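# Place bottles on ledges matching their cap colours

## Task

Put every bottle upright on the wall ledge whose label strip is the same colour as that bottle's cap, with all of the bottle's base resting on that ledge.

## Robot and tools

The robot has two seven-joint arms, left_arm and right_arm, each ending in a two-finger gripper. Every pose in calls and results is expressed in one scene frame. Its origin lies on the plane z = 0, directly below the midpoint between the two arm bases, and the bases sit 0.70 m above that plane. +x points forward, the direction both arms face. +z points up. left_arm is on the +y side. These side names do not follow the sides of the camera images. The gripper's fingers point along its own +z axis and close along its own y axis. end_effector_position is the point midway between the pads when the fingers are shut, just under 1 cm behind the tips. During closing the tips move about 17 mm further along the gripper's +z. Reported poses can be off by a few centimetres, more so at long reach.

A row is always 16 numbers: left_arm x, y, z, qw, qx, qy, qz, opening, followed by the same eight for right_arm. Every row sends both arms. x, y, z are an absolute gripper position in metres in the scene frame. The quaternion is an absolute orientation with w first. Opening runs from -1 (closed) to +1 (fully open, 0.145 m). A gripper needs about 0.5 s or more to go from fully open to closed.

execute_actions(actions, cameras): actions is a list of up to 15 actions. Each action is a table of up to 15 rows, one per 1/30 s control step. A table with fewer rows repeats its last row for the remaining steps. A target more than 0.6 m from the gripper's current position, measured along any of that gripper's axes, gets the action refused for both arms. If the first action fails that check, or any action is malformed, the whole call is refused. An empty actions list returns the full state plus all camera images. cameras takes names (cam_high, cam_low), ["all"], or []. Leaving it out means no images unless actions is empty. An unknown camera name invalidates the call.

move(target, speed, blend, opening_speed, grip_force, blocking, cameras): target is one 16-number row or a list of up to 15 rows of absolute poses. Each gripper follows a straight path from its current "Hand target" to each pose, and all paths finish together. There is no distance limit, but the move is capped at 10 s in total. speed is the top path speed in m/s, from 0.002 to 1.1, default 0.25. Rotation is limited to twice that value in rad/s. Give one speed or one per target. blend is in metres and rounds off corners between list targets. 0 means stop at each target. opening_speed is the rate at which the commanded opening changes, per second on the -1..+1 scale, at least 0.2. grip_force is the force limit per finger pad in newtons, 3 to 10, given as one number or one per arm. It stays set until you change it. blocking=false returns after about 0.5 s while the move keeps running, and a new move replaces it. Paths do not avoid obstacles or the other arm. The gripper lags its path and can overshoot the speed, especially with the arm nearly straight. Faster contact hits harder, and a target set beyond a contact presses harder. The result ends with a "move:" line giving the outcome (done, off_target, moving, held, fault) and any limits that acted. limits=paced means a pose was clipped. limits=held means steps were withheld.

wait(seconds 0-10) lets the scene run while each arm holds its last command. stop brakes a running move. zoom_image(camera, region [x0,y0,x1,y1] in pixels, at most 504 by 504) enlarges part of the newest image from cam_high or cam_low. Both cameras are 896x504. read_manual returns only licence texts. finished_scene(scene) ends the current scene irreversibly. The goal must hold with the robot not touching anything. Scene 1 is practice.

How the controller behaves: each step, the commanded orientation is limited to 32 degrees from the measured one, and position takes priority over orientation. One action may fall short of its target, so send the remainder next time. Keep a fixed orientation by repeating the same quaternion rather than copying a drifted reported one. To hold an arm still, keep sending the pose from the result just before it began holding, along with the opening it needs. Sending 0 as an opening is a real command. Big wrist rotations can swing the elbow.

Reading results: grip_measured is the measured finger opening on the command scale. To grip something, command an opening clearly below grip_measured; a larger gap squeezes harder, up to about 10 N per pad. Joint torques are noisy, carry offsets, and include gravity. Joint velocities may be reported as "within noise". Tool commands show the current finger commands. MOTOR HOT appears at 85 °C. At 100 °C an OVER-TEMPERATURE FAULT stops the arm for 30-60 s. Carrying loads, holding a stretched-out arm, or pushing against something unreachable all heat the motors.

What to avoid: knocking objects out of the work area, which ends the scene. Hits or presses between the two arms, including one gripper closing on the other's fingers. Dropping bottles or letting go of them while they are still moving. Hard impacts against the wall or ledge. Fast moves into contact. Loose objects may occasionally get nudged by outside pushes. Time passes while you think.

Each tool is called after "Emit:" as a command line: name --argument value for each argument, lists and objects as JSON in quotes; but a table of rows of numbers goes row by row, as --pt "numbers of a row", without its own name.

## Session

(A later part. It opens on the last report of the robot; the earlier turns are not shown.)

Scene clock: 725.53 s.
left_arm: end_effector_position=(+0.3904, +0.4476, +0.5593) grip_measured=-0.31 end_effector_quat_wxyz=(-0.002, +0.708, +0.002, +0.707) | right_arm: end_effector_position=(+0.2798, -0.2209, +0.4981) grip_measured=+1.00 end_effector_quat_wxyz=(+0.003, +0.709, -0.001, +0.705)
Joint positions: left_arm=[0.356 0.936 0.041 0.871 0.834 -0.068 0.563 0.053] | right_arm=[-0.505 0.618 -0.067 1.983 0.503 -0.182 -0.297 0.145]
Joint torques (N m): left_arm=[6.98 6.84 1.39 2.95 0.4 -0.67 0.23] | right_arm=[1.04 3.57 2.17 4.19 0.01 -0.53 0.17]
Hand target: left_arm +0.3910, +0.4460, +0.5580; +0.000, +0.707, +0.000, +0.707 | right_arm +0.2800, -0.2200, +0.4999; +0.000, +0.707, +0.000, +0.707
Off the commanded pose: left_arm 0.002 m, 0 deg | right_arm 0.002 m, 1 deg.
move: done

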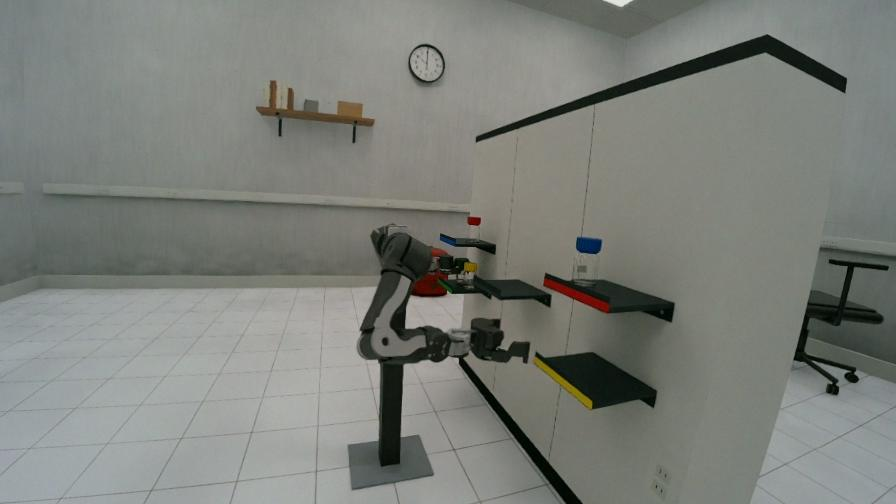

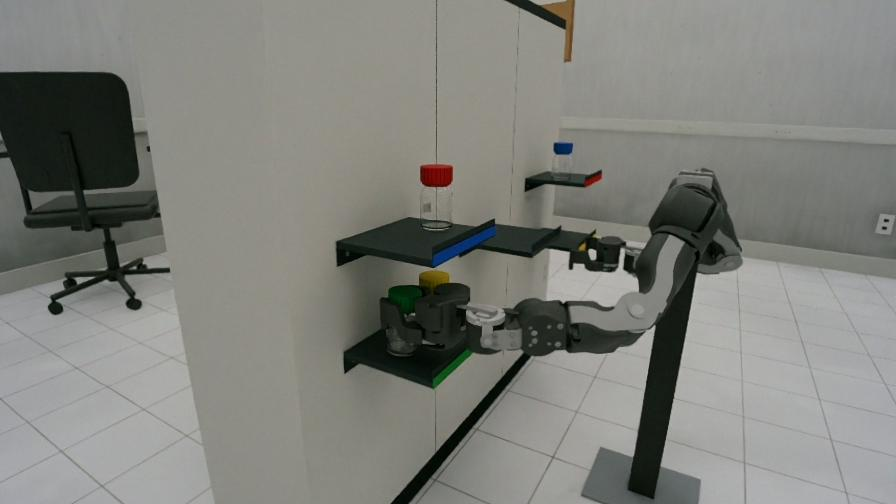

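Emit:
move --pt "0.391 0.446 0.550 0 0.7071 0 0.7071 -0.6 0.28 -0.22 0.50 0 0.7071 0 0.7071 1.0" --speed 0.02 --cameras '["cam_low","cam_high"]'

Emit:
zoom_image --camera "cam_low" --region '[370, 270, 480, 370]'

Emit:
zoom_image --camera "cam_high" --region '[440, 245, 500, 300]'

Scene clock: 733.83 s.
left_arm: end_effector_position=(+0.3912, +0.4473, +0.5580) grip_measured=-0.31 end_effector_quat_wxyz=(-0.003, +0.698, -0.001, +0.716) | right_arm: end_effector_position=(+0.2798, -0.2209, +0.4981) grip_measured=+1.00 end_effector_quat_wxyz=(+0.003, +0.709, -0.001, +0.705)
Joint positions: left_arm=[0.368 0.93 0.017 0.842 0.849 -0.118 0.573 0.053] | right_arm=[-0.505 0.618 -0.067 1.983 0.503 -0.182 -0.297 0.145]
Joint torques (N m): left_arm=[5.58 6.76 0.51 2.45 0.27 -0.17 0.12] | right_arm=[1.12 3.73 2.15 4.3 0.05 -0.56 0.16]
Hand target: left_arm +0.3909, +0.4459, +0.5500; +0.000, +0.707, +0.000, +0.707 | right_arm +0.2800, -0.2200, +0.4999; +0.000, +0.707, +0.000, +0.707
Off the commanded pose: left_arm 0.008 m, 1 deg | right_arm 0.002 m, 1 deg.
move: off_target (left_arm)

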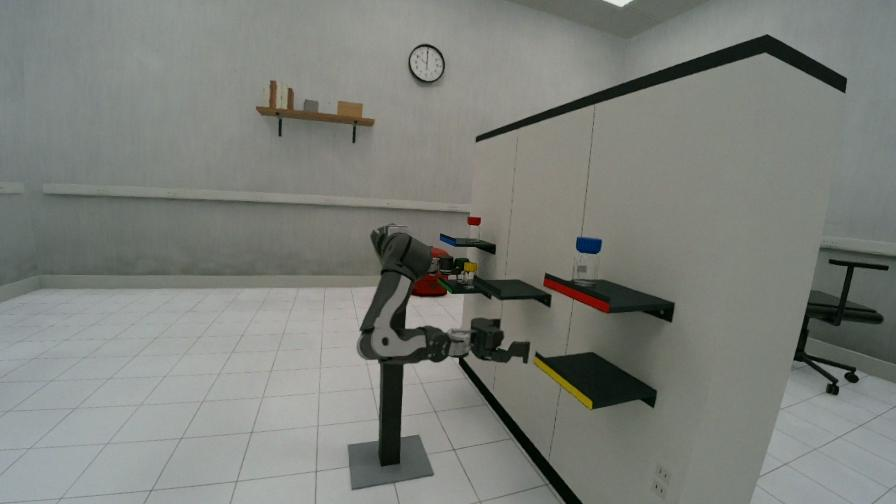

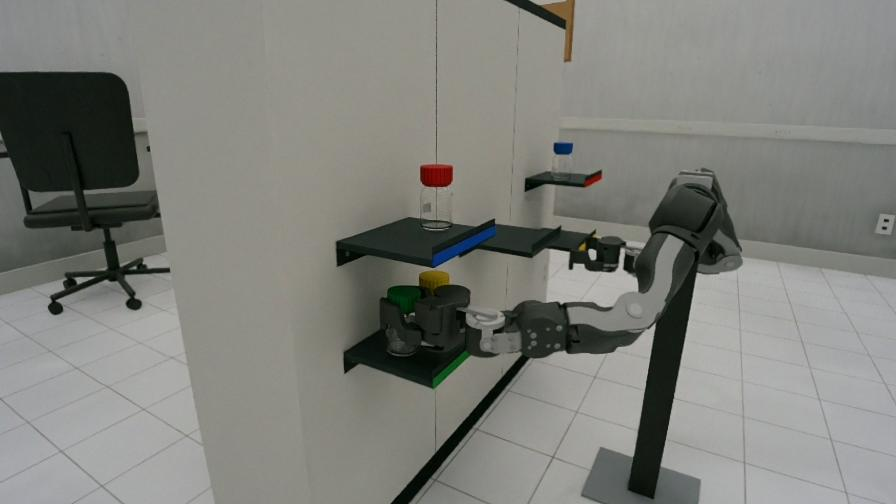

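Scaled by 4.582 from the camera's 896x504 image, which has a finer 1280x720 frame.

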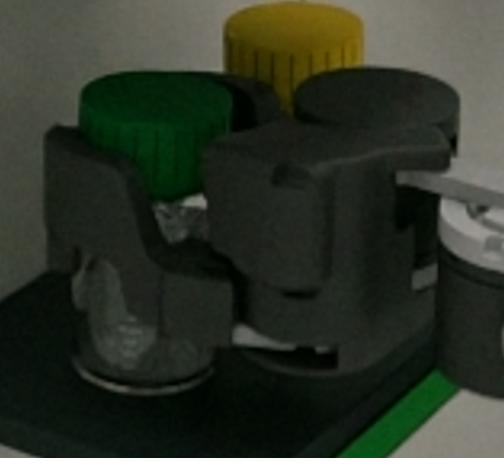

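Scaled by 8.400 from the camera's 896x504 image, which has a finer 1280x720 frame.

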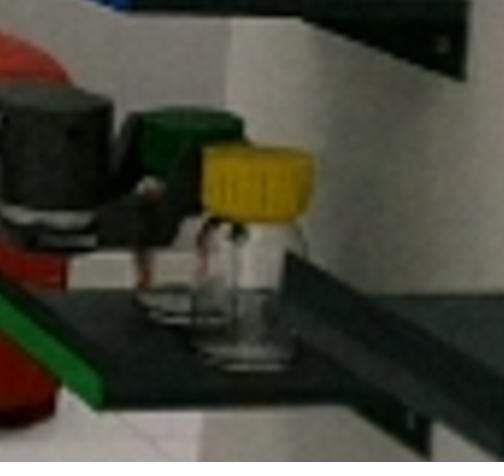

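Emit:
move --pt "0.391 0.446 0.5555 0 0.7071 0 0.7071 -0.6 0.28 -0.22 0.50 0 0.7071 0 0.7071 1.0" --pt "0.391 0.446 0.5555 0 0.7071 0 0.7071 0.08 0.28 -0.22 0.50 0 0.7071 0 0.7071 1.0" --speed 0.02 --opening_speed 0.4 --cameras '["cam_low","cam_high"]'

Emit:
zoom_image --camera "cam_low" --region '[370, 270, 480, 370]'

Emit:
zoom_image --camera "cam_high" --region '[440, 245, 500, 300]'

Scene clock: 759.17 s.
left_arm: end_effector_position=(+0.3913, +0.4465, +0.5565) grip_measured=+0.08 end_effector_quat_wxyz=(+0.000, +0.705, +0.001, +0.709) | right_arm: end_effector_position=(+0.2798, -0.2209, +0.4981) grip_measured=+1.00 end_effector_quat_wxyz=(+0.003, +0.709, -0.001, +0.705)
Joint positions: left_arm=[0.364 0.936 0.014 0.854 0.853 -0.091 0.566 0.082] | right_arm=[-0.505 0.618 -0.067 1.983 0.503 -0.182 -0.297 0.145]
Joint torques (N m): left_arm=[5.55 7.93 1.68 4.33 0.37 -0.45 0.07] | right_arm=[0.99 3.55 2.15 4.21 0.01 -0.56 0.16]
Hand target: left_arm +0.3910, +0.4459, +0.5555; +0.000, +0.707, +0.000, +0.707 | right_arm +0.2800, -0.2200, +0.4999; +0.000, +0.707, +0.000, +0.707
Off the commanded pose: left_arm 0.001 m, 0 deg | right_arm 0.002 m, 1 deg.
move: done

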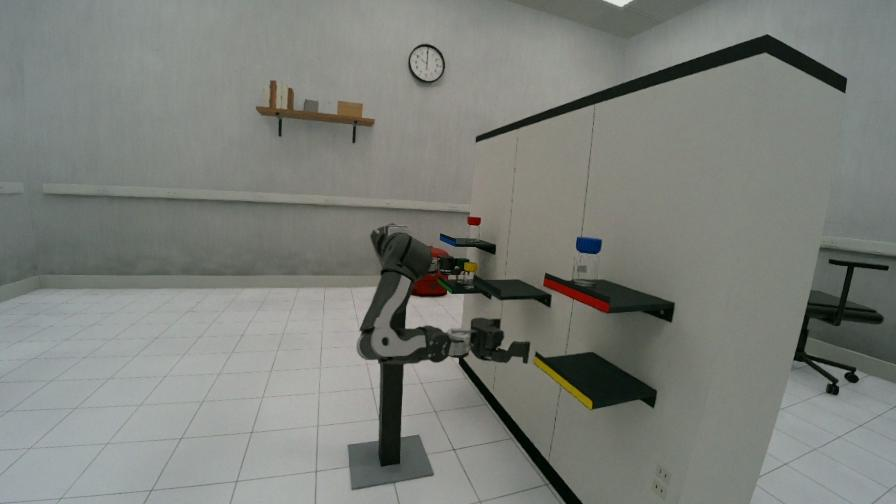

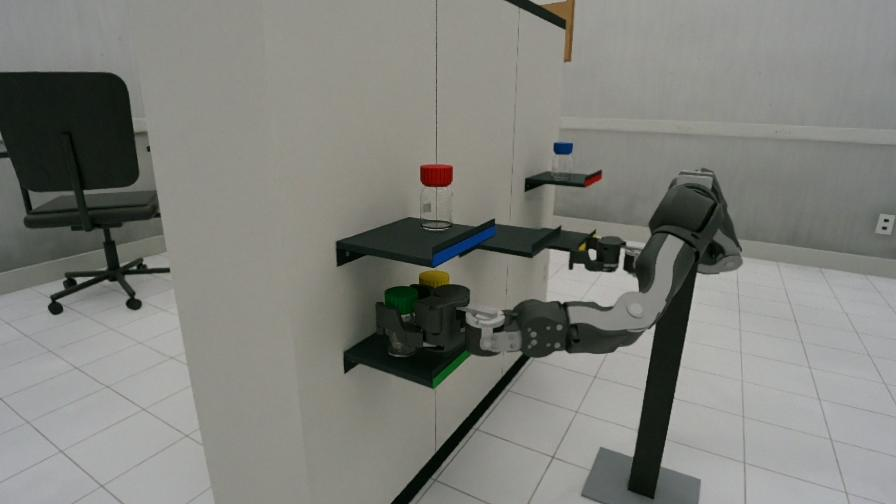

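Scaled by 4.582 from the camera's 896x504 image, which has a finer 1280x720 frame.

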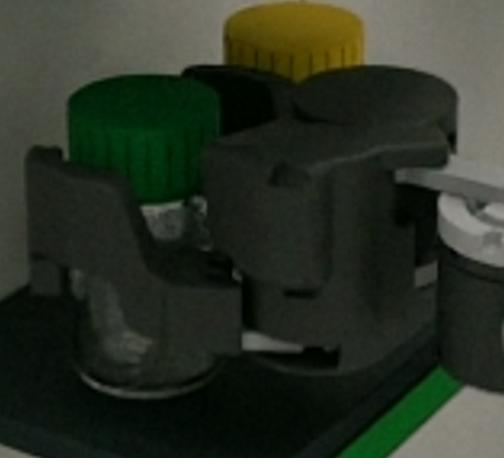

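Scaled by 8.400 from the camera's 896x504 image, which has a finer 1280x720 frame.

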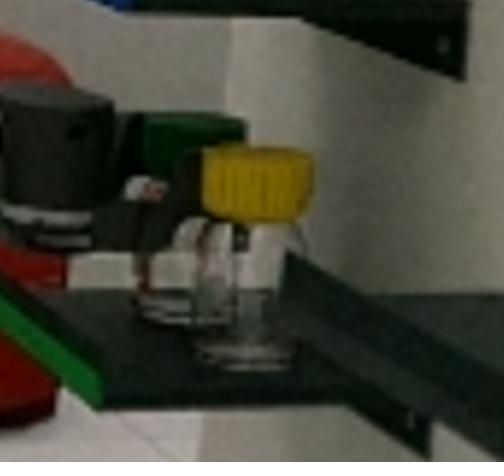

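Emit:
move --pt "0.25 0.446 0.5575 0 0.7071 0 0.7071 0.08 0.28 -0.22 0.50 0 0.7071 0 0.7071 1.0" --pt "0.24 0.345 0.563 0 0.7071 0 0.7071 0.08 0.28 -0.22 0.50 0 0.7071 0 0.7071 1.0" --speed 0.1 --blend '[0.02, 0]' --cameras '["all"]'

Emit:
zoom_image --camera "cam_low" --region '[370, 250, 550, 390]'

Emit:
zoom_image --camera "cam_high" --region '[410, 225, 520, 310]'

Scene clock: 776.50 s.
left_arm: end_effector_position=(+0.2403, +0.3442, +0.5649) grip_measured=+0.08 end_effector_quat_wxyz=(+0.002, +0.705, -0.003, +0.709) | right_arm: end_effector_position=(+0.2798, -0.2209, +0.4981) grip_measured=+1.00 end_effector_quat_wxyz=(+0.003, +0.709, -0.001, +0.705)
Joint positions: left_arm=[-0.81 0.624 0.734 1.945 0.903 -0.052 0.303 0.082] | right_arm=[-0.505 0.618 -0.067 1.983 0.503 -0.182 -0.297 0.145]
Joint torques (N m): left_arm=[-0.15 3.65 1.96 3.34 0.25 -0.51 -0.04] | right_arm=[1.12 3.63 2.21 4.18 0.04 -0.55 0.12]
Hand target: left_arm +0.2400, +0.3450, +0.5631; +0.000, +0.707, +0.000, +0.707 | right_arm +0.2800, -0.2200, +0.4999; +0.000, +0.707, +0.000, +0.707
Off the commanded pose: left_arm 0.002 m, 1 deg | right_arm 0.002 m, 1 deg.
move: done

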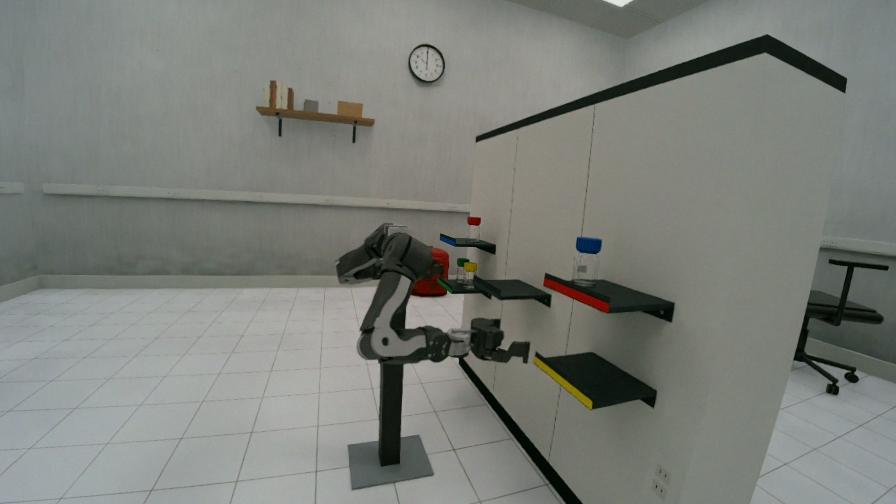

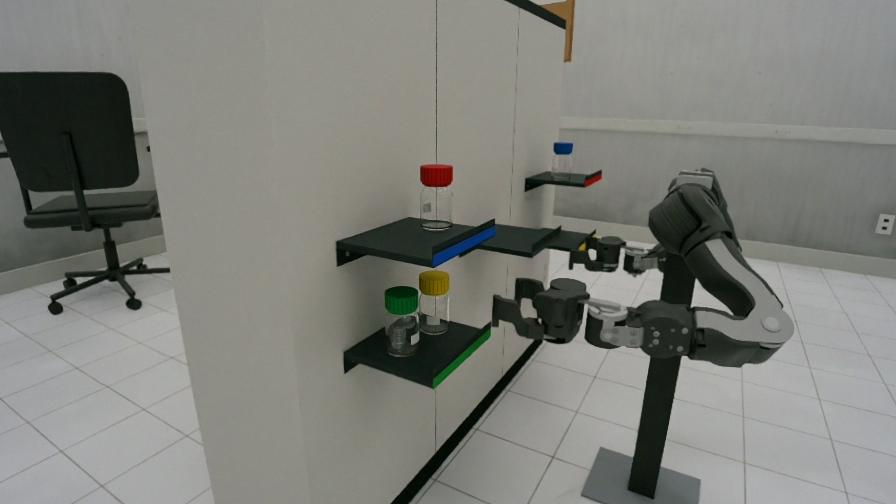

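Scaled by 2.800 from the camera's 896x504 image, which has a finer 1280x720 frame.

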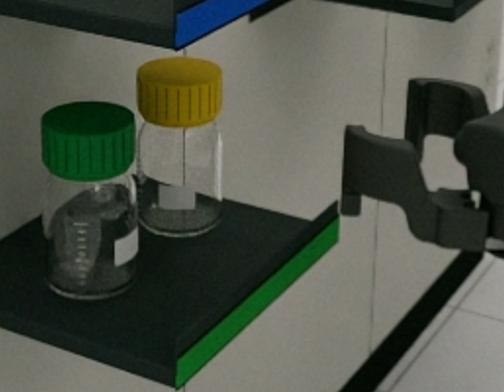

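Scaled by 4.582 from the camera's 896x504 image, which has a finer 1280x720 frame.

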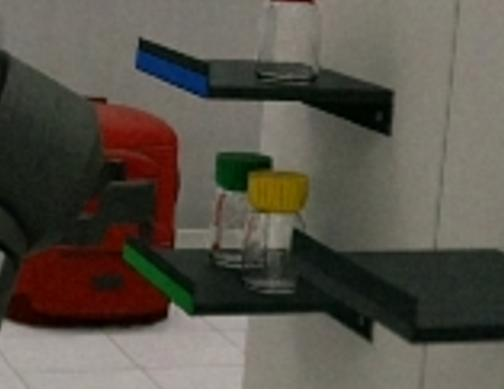

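Emit:
move --pt "0.3905 0.3448 0.563 0 0.7071 0 0.7071 0.1 0.28 -0.22 0.50 0 0.7071 0 0.7071 1.0" --speed 0.1 --cameras '["all"]'

Emit:
zoom_image --camera "cam_low" --region '[370, 250, 510, 390]'

Emit:
zoom_image --camera "cam_high" --region '[430, 235, 500, 305]'

Scene clock: 800.03 s.
left_arm: end_effector_position=(+0.3907, +0.3452, +0.5669) grip_measured=+0.10 end_effector_quat_wxyz=(-0.001, +0.704, -0.001, +0.710) | right_arm: end_effector_position=(+0.2798, -0.2209, +0.4981) grip_measured=+1.00 end_effector_quat_wxyz=(+0.003, +0.709, -0.001, +0.705)
Joint positions: left_arm=[0.095 0.827 0.083 1.46 0.81 0.071 0.138 0.083] | right_arm=[-0.505 0.618 -0.067 1.983 0.503 -0.182 -0.297 0.145]
Joint torques (N m): left_arm=[5.05 5.5 1.7 3 0.17 -0.64 0.1] | right_arm=[1.04 3.63 2.28 4.25 0.02 -0.54 0.15]
Hand target: left_arm +0.3905, +0.3448, +0.5630; +0.000, +0.707, +0.000, +0.707 | right_arm +0.2800, -0.2200, +0.4999; +0.000, +0.707, +0.000, +0.707
Off the commanded pose: left_arm 0.004 m, 1 deg | right_arm 0.002 m, 1 deg.
move: off_target (left_arm)

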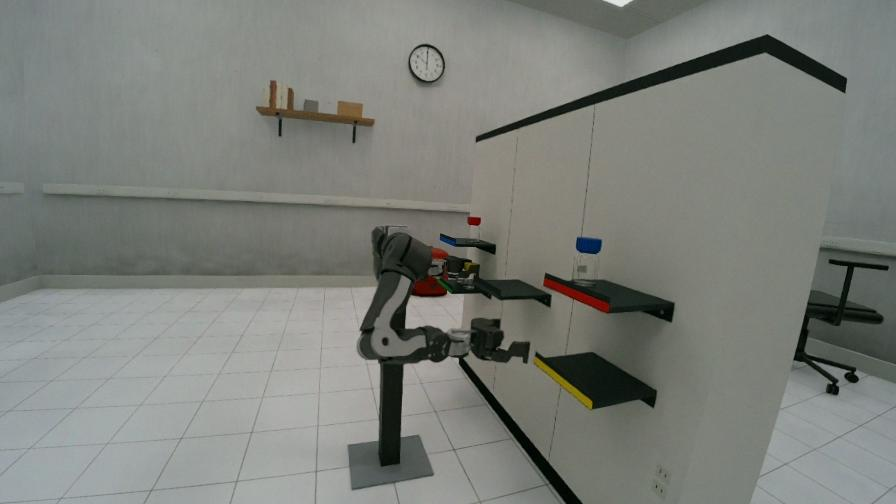

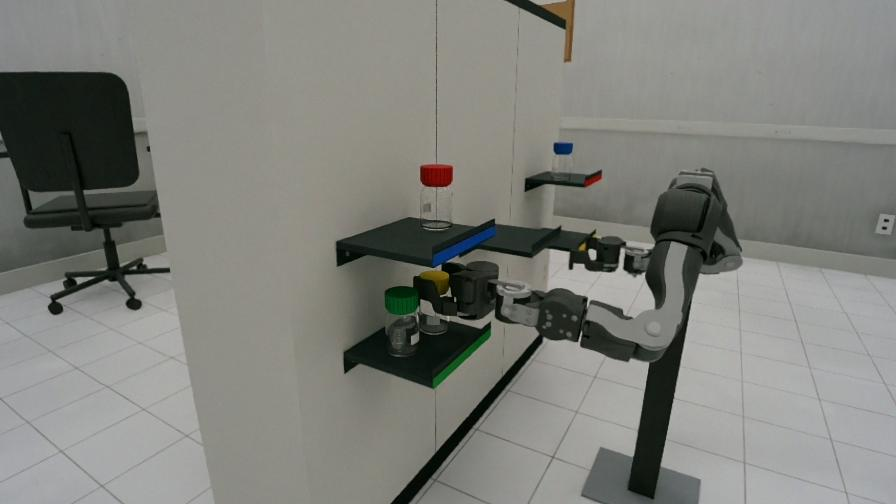

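Scaled by 3.600 from the camera's 896x504 image, which has a finer 1280x720 frame.

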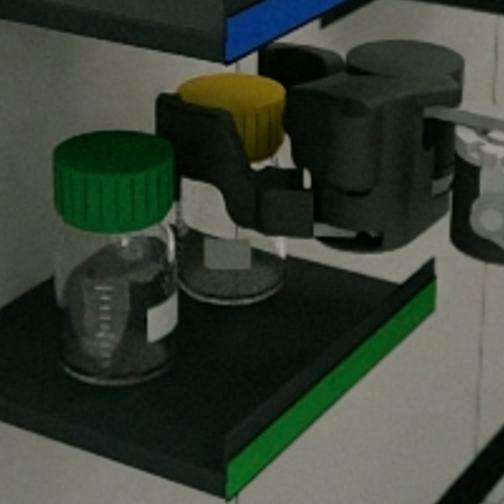

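Scaled by 7.200 from the camera's 896x504 image, which has a finer 1280x720 frame.

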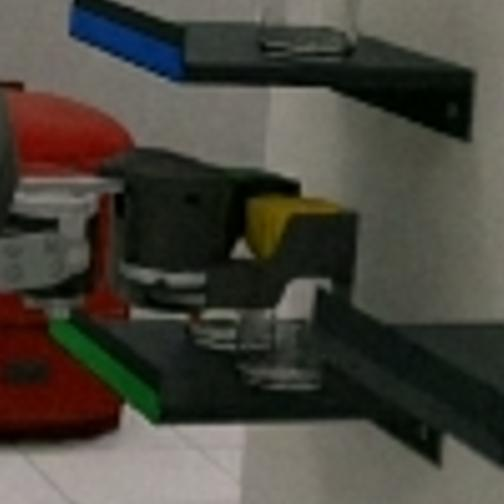

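Emit:
move --pt "0.3905 0.3448 0.556 0 0.7071 0 0.7071 0.1 0.28 -0.22 0.50 0 0.7071 0 0.7071 1.0" --pt "0.3905 0.3448 0.556 0 0.7071 0 0.7071 -0.5 0.28 -0.22 0.50 0 0.7071 0 0.7071 1.0" --speed 0.05 --opening_speed 0.5 --cameras '["all"]'

Emit:
zoom_image --camera "cam_low" --region '[370, 250, 510, 390]'

Emit:
zoom_image --camera "cam_high" --region '[430, 235, 500, 305]'

Scene clock: 812.63 s.
left_arm: end_effector_position=(+0.3908, +0.3462, +0.5600) grip_measured=-0.33 end_effector_quat_wxyz=(-0.003, +0.704, +0.000, +0.710) | right_arm: end_effector_position=(+0.2798, -0.2209, +0.4981) grip_measured=+1.00 end_effector_quat_wxyz=(+0.003, +0.709, -0.001, +0.705)
Joint positions: left_arm=[0.093 0.822 0.068 1.438 0.805 0.042 0.139 0.051] | right_arm=[-0.505 0.618 -0.067 1.983 0.503 -0.182 -0.297 0.145]
Joint torques (N m): left_arm=[4.97 5.45 1.63 3.22 0.24 -0.64 0.19] | right_arm=[1.04 3.71 2.15 4.3 0.02 -0.54 0.17]
Hand target: left_arm +0.3905, +0.3448, +0.5560; +0.000, +0.707, +0.000, +0.707 | right_arm +0.2800, -0.2200, +0.4999; +0.000, +0.707, +0.000, +0.707
Off the commanded pose: left_arm 0.004 m, 1 deg | right_arm 0.002 m, 1 deg.
move: off_target (left_arm); target 2's new opening was sent with left_arm's hand 0.004 m and 1 deg from that target

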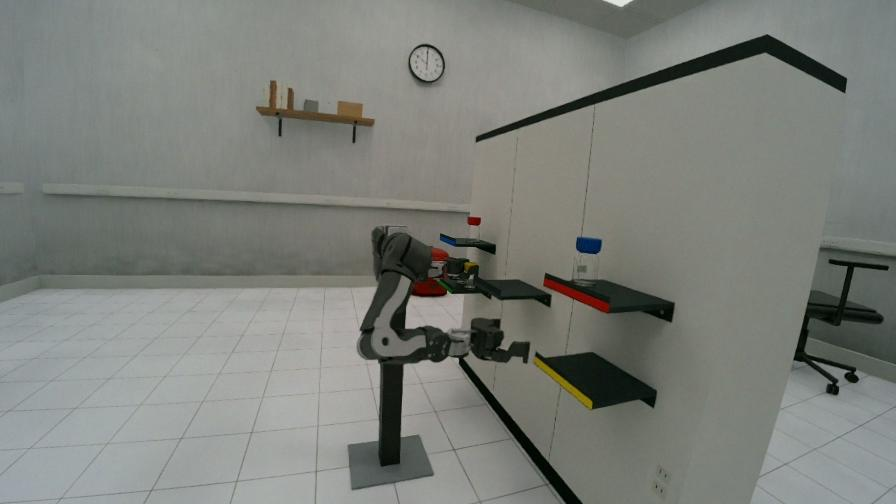

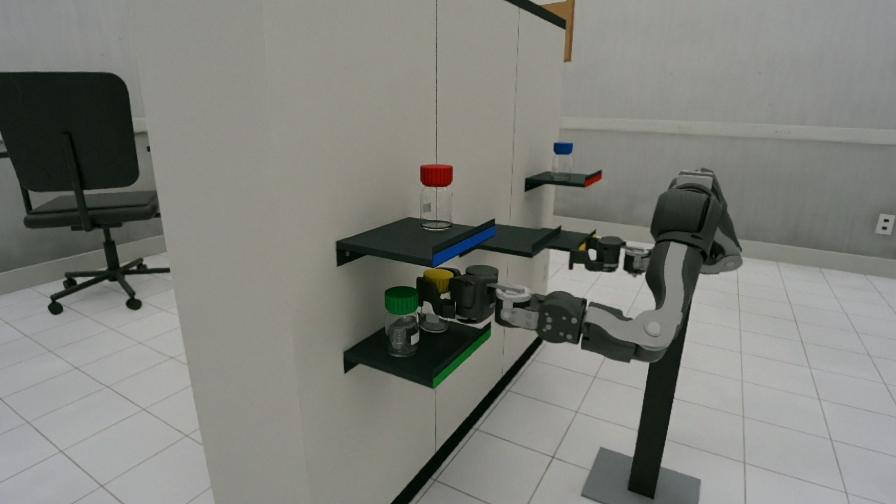

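Scaled by 3.600 from the camera's 896x504 image, which has a finer 1280x720 frame.

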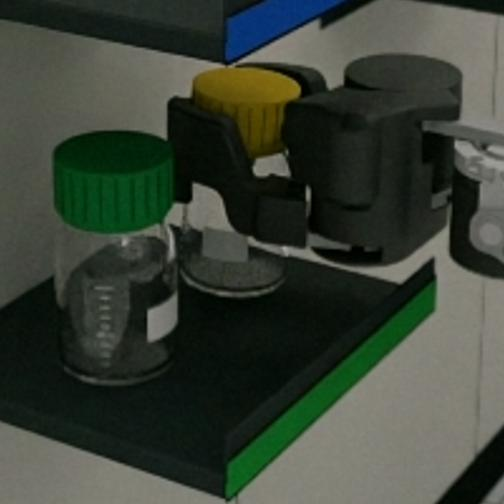

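Scaled by 7.200 from the camera's 896x504 image, which has a finer 1280x720 frame.

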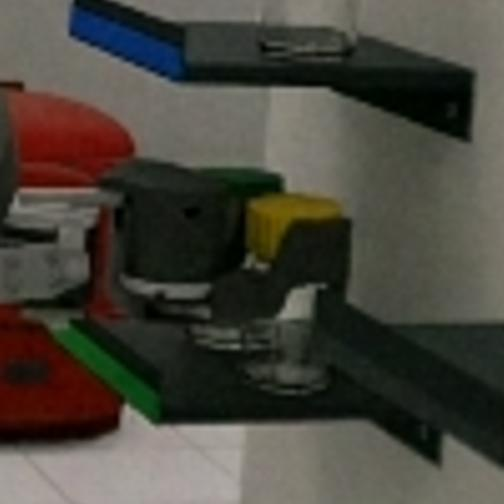

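Emit:
move --pt "0.3905 0.3448 0.556 0 0.7071 0 0.7071 0.1 0.28 -0.22 0.50 0 0.7071 0 0.7071 1.0" --speed 0.05 --opening_speed 0.25 --cameras '["cam_low", "cam_high"]'

Emit:
zoom_image --camera "cam_low" --region '[390, 260, 500, 350]'

Emit:
zoom_image --camera "cam_high" --region '[440, 250, 500, 300]'

Scene clock: 874.47 s.
left_arm: end_effector_position=(+0.3908, +0.3461, +0.5596) grip_measured=+0.10 end_effector_quat_wxyz=(-0.003, +0.704, +0.000, +0.710) | right_arm: end_effector_position=(+0.2798, -0.2209, +0.4981) grip_measured=+1.00 end_effector_quat_wxyz=(+0.003, +0.709, -0.001, +0.705)
Joint positions: left_arm=[0.093 0.822 0.067 1.438 0.805 0.043 0.139 0.083] | right_arm=[-0.505 0.618 -0.067 1.983 0.503 -0.182 -0.297 0.145]
Joint torques (N m): left_arm=[5.05 5.45 1.72 3.21 0.23 -0.66 0.19] | right_arm=[1.04 3.6 2.18 4.18 0.02 -0.54 0.16]
Hand target: left_arm +0.3905, +0.3448, +0.5561; +0.000, +0.707, +0.000, +0.707 | right_arm +0.2800, -0.2200, +0.4999; +0.000, +0.707, +0.000, +0.707
Off the commanded pose: left_arm 0.004 m, 1 deg | right_arm 0.002 m, 1 deg.
move: off_target (left_arm)

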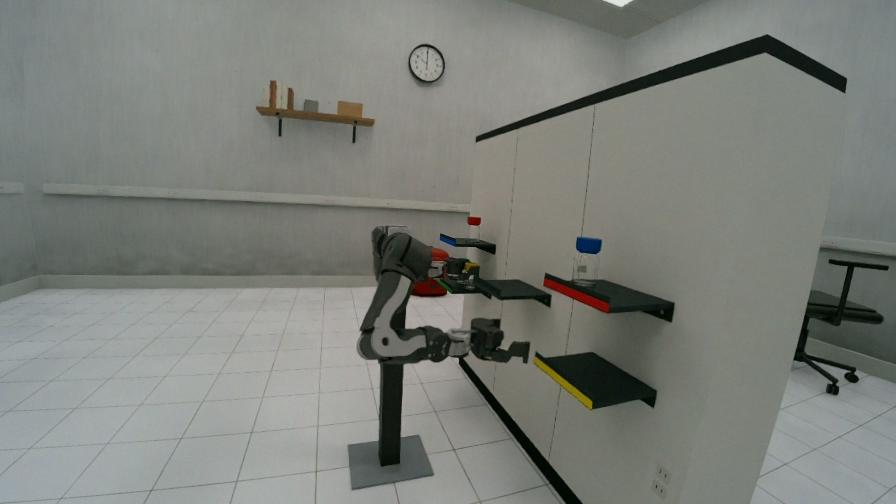

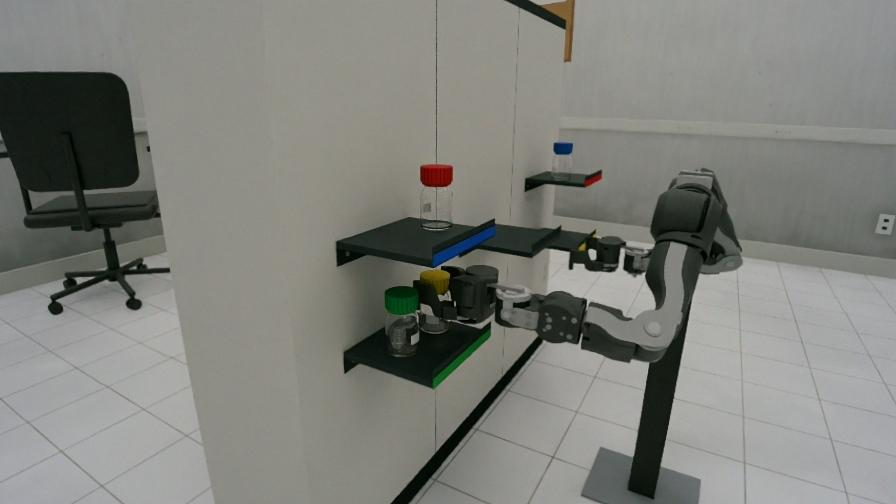

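Scaled by 4.582 from the camera's 896x504 image, which has a finer 1280x720 frame.

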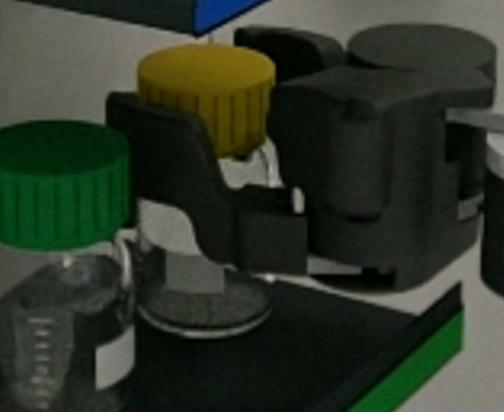

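Scaled by 8.400 from the camera's 896x504 image, which has a finer 1280x720 frame.

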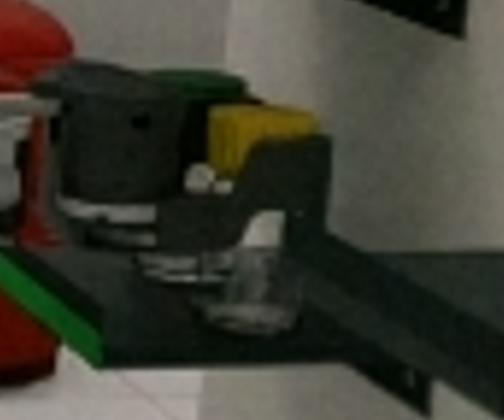

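Emit:
move --pt "0.3832 0.3488 0.556 0 0.7071 0 0.7071 0.1 0.28 -0.22 0.50 0 0.7071 0 0.7071 1.0" --pt "0.3832 0.3488 0.556 0 0.7071 0 0.7071 -0.5 0.28 -0.22 0.50 0 0.7071 0 0.7071 1.0" --speed 0.05 --opening_speed 0.5 --cameras '["cam_low", "cam_high"]'

Emit:
zoom_image --camera "cam_low" --region '[390, 260, 500, 350]'

Emit:
zoom_image --camera "cam_high" --region '[440, 250, 500, 300]'

Scene clock: 892.53 s.
left_arm: end_effector_position=(+0.3837, +0.3494, +0.5546) grip_measured=-0.25 end_effector_quat_wxyz=(-0.001, +0.708, +0.003, +0.706) | right_arm: end_effector_position=(+0.2798, -0.2209, +0.4981) grip_measured=+1.00 end_effector_quat_wxyz=(+0.003, +0.709, -0.001, +0.705)
Joint positions: left_arm=[0.047 0.829 0.093 1.449 0.819 0.036 0.147 0.057] | right_arm=[-0.505 0.618 -0.067 1.983 0.503 -0.182 -0.297 0.145]
Joint torques (N m): left_arm=[4.76 6.9 2.93 4.6 0.27 -0.69 0.23] | right_arm=[1.04 3.6 2.24 4.21 0.02 -0.56 0.11]
Hand target: left_arm +0.3832, +0.3488, +0.5560; +0.000, +0.707, +0.000, +0.707 | right_arm +0.2800, -0.2200, +0.4999; +0.000, +0.707, +0.000, +0.707
Off the commanded pose: left_arm 0.002 m, 0 deg | right_arm 0.002 m, 1 deg.
move: done

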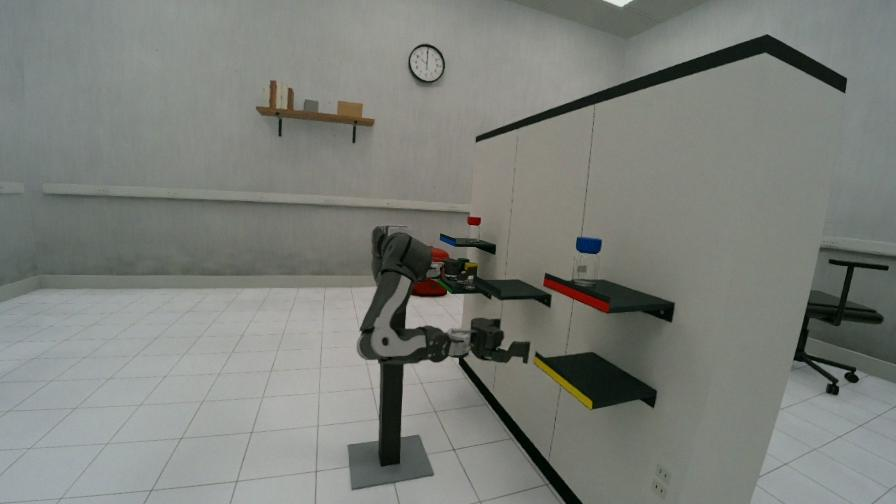

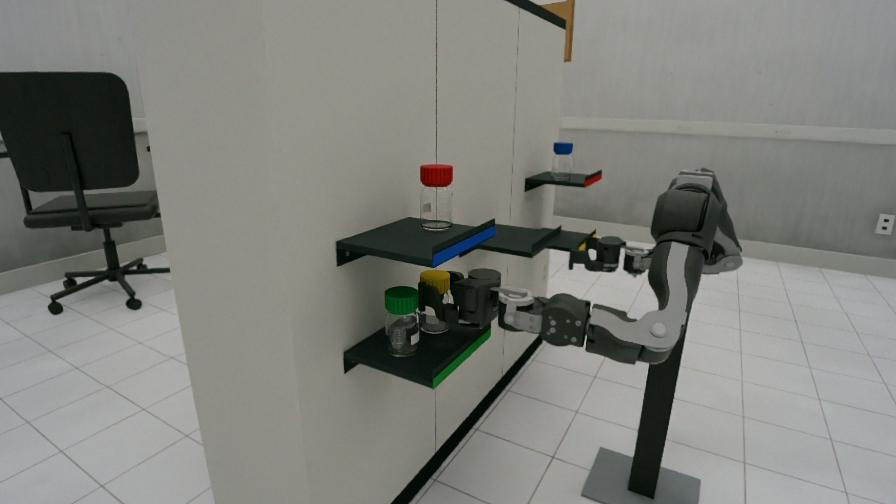

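Scaled by 4.582 from the camera's 896x504 image, which has a finer 1280x720 frame.

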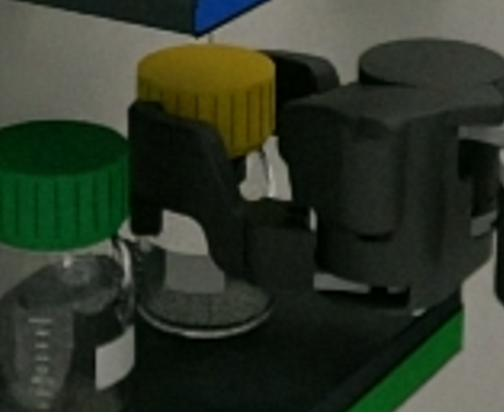

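Scaled by 8.400 from the camera's 896x504 image, which has a finer 1280x720 frame.

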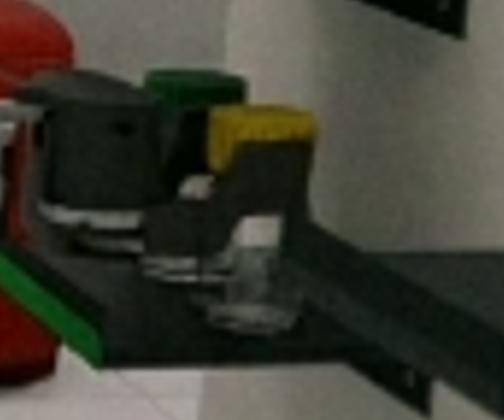

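Emit:
move --pt "0.3832 0.3488 0.594 0 0.7071 0 0.7071 -0.6 0.28 -0.22 0.50 0 0.7071 0 0.7071 1.0" --pt "0.235 0.335 0.60 0 0.7071 0 0.7071 -0.6 0.28 -0.22 0.50 0 0.7071 0 0.7071 1.0" --pt "0.24 0.22 0.70 0 0.7071 0 0.7071 -0.6 0.28 -0.22 0.50 0 0.7071 0 0.7071 1.0" --pt "0.33 0.08 0.70 0.0928 0.7010 -0.0928 0.7010 -0.6 0.28 -0.22 0.50 0 0.7071 0 0.7071 1.0" --pt "0.386 0.02 0.70 0.1228 0.6964 -0.1228 0.6964 -0.6 0.28 -0.22 0.50 0 0.7071 0 0.7071 1.0" --speed 0.12 --blend '[0.01, 0.03, 0.04, 0.03, 0]' --cameras '["cam_low", "cam_high"]'

Emit:
zoom_image --camera "cam_low" --region '[450, 150, 590, 270]'

Emit:
zoom_image --camera "cam_high" --region '[450, 210, 560, 310]'

Scene clock: 923.93 s.
left_arm: end_effector_position=(+0.3864, +0.0206, +0.6973) grip_measured=-0.25 end_effector_quat_wxyz=(+0.120, +0.701, -0.123, +0.693) | right_arm: end_effector_position=(+0.2798, -0.2209, +0.4981) grip_measured=+1.00 end_effector_quat_wxyz=(+0.003, +0.709, -0.001, +0.705)
Joint positions: left_arm=[0.942 0.407 -0.806 1.946 1.131 0.607 -0.831 0.057] | right_arm=[-0.505 0.618 -0.067 1.983 0.503 -0.182 -0.297 0.145]
Joint velocities: left_arm=[-0.033 0.011 -0.007 -0.002 0.037 0.007 0.007 0.017] | right_arm=[within noise]
Joint torques (N m): left_arm=[9.03 -0.28 2.35 2.69 -0.39 -0.74 0.18] | right_arm=[1.09 3.57 2.1 4.18 0.02 -0.54 0.12]
Hand target: left_arm +0.3860, +0.0200, +0.7001; +0.123, +0.696, -0.123, +0.696 | right_arm +0.2800, -0.2200, +0.4999; +0.000, +0.707, +0.000, +0.707
Off the commanded pose: left_arm 0.003 m, 1 deg | right_arm 0.002 m, 1 deg.
move: done

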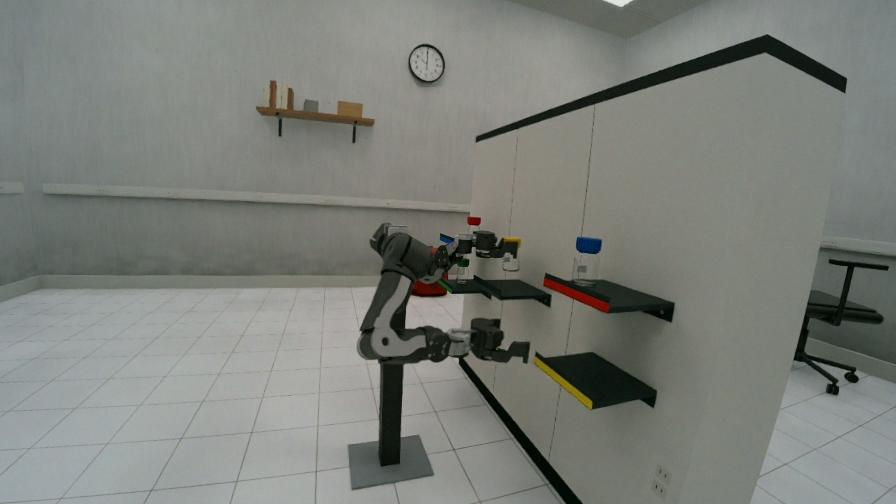

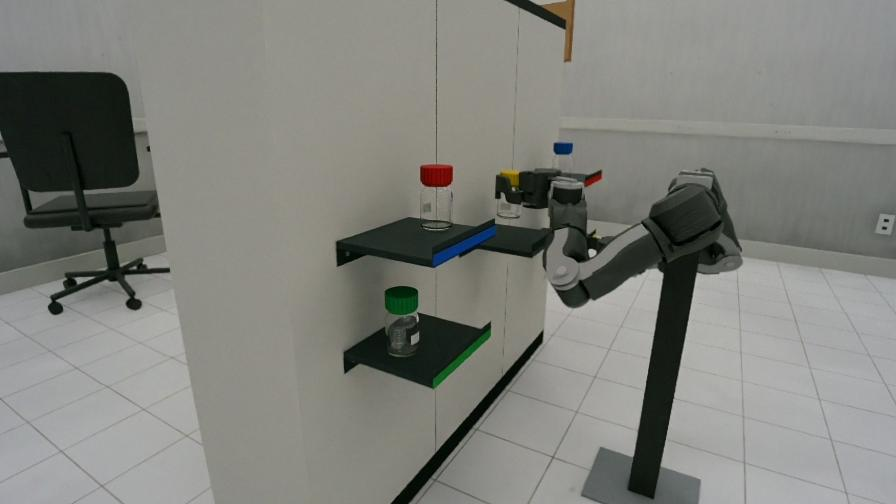

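Scaled by 3.600 from the camera's 896x504 image, which has a finer 1280x720 frame.

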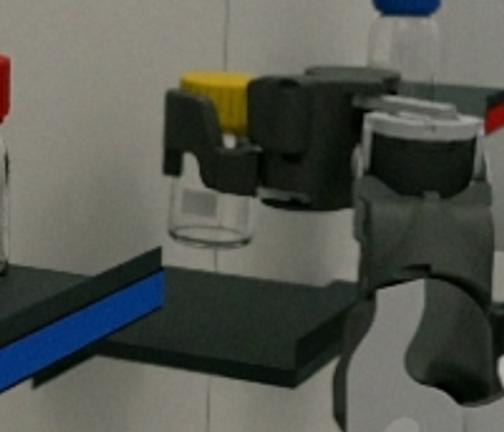

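Scaled by 4.582 from the camera's 896x504 image, which has a finer 1280x720 frame.

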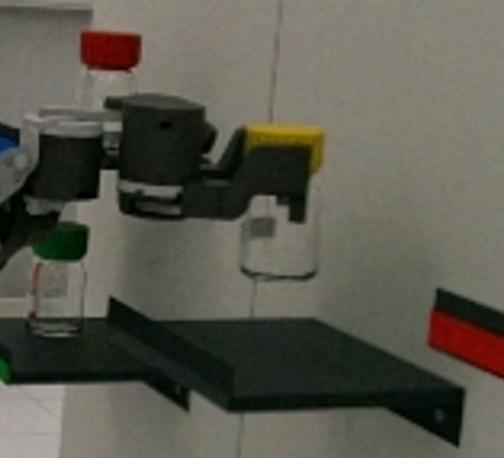

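Emit:
move --pt "0.386 0.02 0.658 0.1228 0.6964 -0.1228 0.6964 -0.6 0.28 -0.22 0.50 0 0.7071 0 0.7071 1.0" --speed 0.04 --cameras '["cam_low", "cam_high"]'

Emit:
zoom_image --camera "cam_low" --region '[450, 150, 590, 270]'

Emit:
zoom_image --camera "cam_high" --region '[450, 210, 560, 310]'

Scene clock: 932.63 s.
left_arm: end_effector_position=(+0.3859, +0.0202, +0.6572) grip_measured=-0.25 end_effector_quat_wxyz=(+0.121, +0.699, -0.123, +0.694) | right_arm: end_effector_position=(+0.2798, -0.2209, +0.4981) grip_measured=+1.00 end_effector_quat_wxyz=(+0.003, +0.709, -0.001, +0.705)
Joint positions: left_arm=[0.832 0.453 -0.883 1.932 1.011 0.462 -0.766 0.057] | right_arm=[-0.505 0.618 -0.067 1.983 0.503 -0.182 -0.297 0.145]
Joint torques (N m): left_arm=[7.98 0.2 2.19 2.61 -0.4 -0.79 0.22] | right_arm=[0.99 3.55 2.14 4.27 -0.01 -0.55 0.15]
Hand target: left_arm +0.3860, +0.0200, +0.6580; +0.123, +0.696, -0.123, +0.696 | right_arm +0.2800, -0.2200, +0.4999; +0.000, +0.707, +0.000, +0.707
Off the commanded pose: left_arm 0.001 m, 0 deg | right_arm 0.002 m, 1 deg.
move: done

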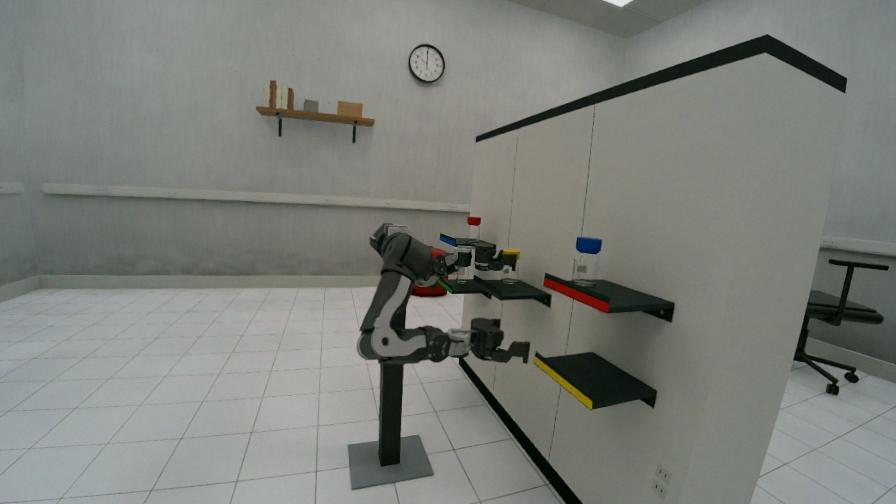

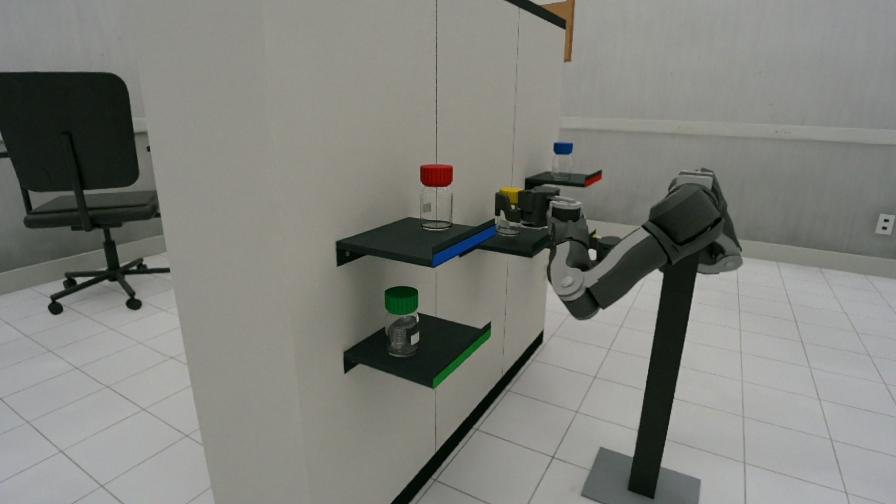

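Scaled by 3.600 from the camera's 896x504 image, which has a finer 1280x720 frame.

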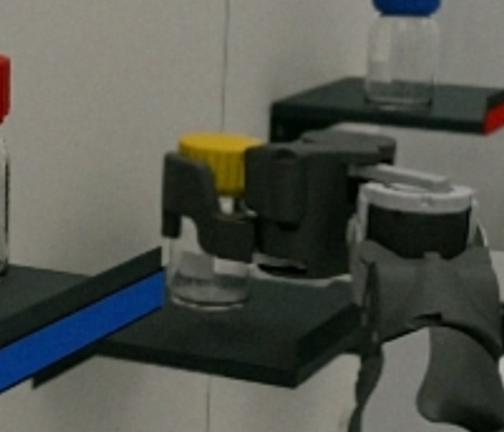

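Scaled by 4.582 from the camera's 896x504 image, which has a finer 1280x720 frame.

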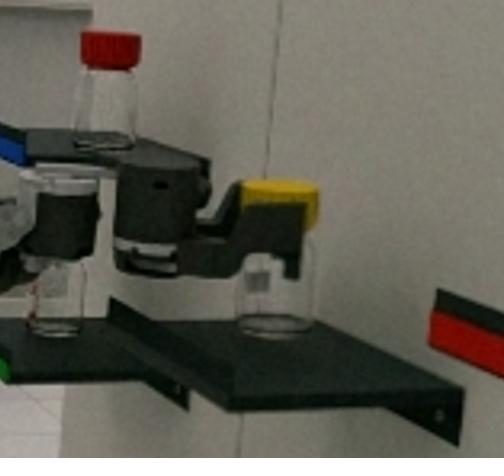

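Emit:
move --pt "0.386 0.02 0.652 0.1228 0.6964 -0.1228 0.6964 -0.6 0.28 -0.22 0.50 0 0.7071 0 0.7071 1.0" --speed 0.02

Scene clock: 937.33 s.
left_arm: end_effector_position=(+0.3859, +0.0202, +0.6522) grip_measured=-0.25 end_effector_quat_wxyz=(+0.122, +0.698, -0.123, +0.695) | right_arm: end_effector_position=(+0.2798, -0.2209, +0.4981) grip_measured=+1.00 end_effector_quat_wxyz=(+0.003, +0.709, -0.001, +0.705)
Joint positions: left_arm=[0.819 0.457 -0.893 1.927 0.995 0.441 -0.758 0.057] | right_arm=[-0.505 0.618 -0.067 1.983 0.503 -0.182 -0.297 0.145]
Joint torques (N m): left_arm=[7.64 0.3 2.03 2.56 -0.4 -0.8 0.23] | right_arm=[1.12 3.68 2.09 4.25 -0.01 -0.56 0.13]
Hand target: left_arm +0.3860, +0.0200, +0.6521; +0.123, +0.696, -0.123, +0.696 | right_arm +0.2800, -0.2200, +0.4999; +0.000, +0.707, +0.000, +0.707
Off the commanded pose: left_arm 0.000 m, 0 deg | right_arm 0.002 m, 1 deg.
move: done


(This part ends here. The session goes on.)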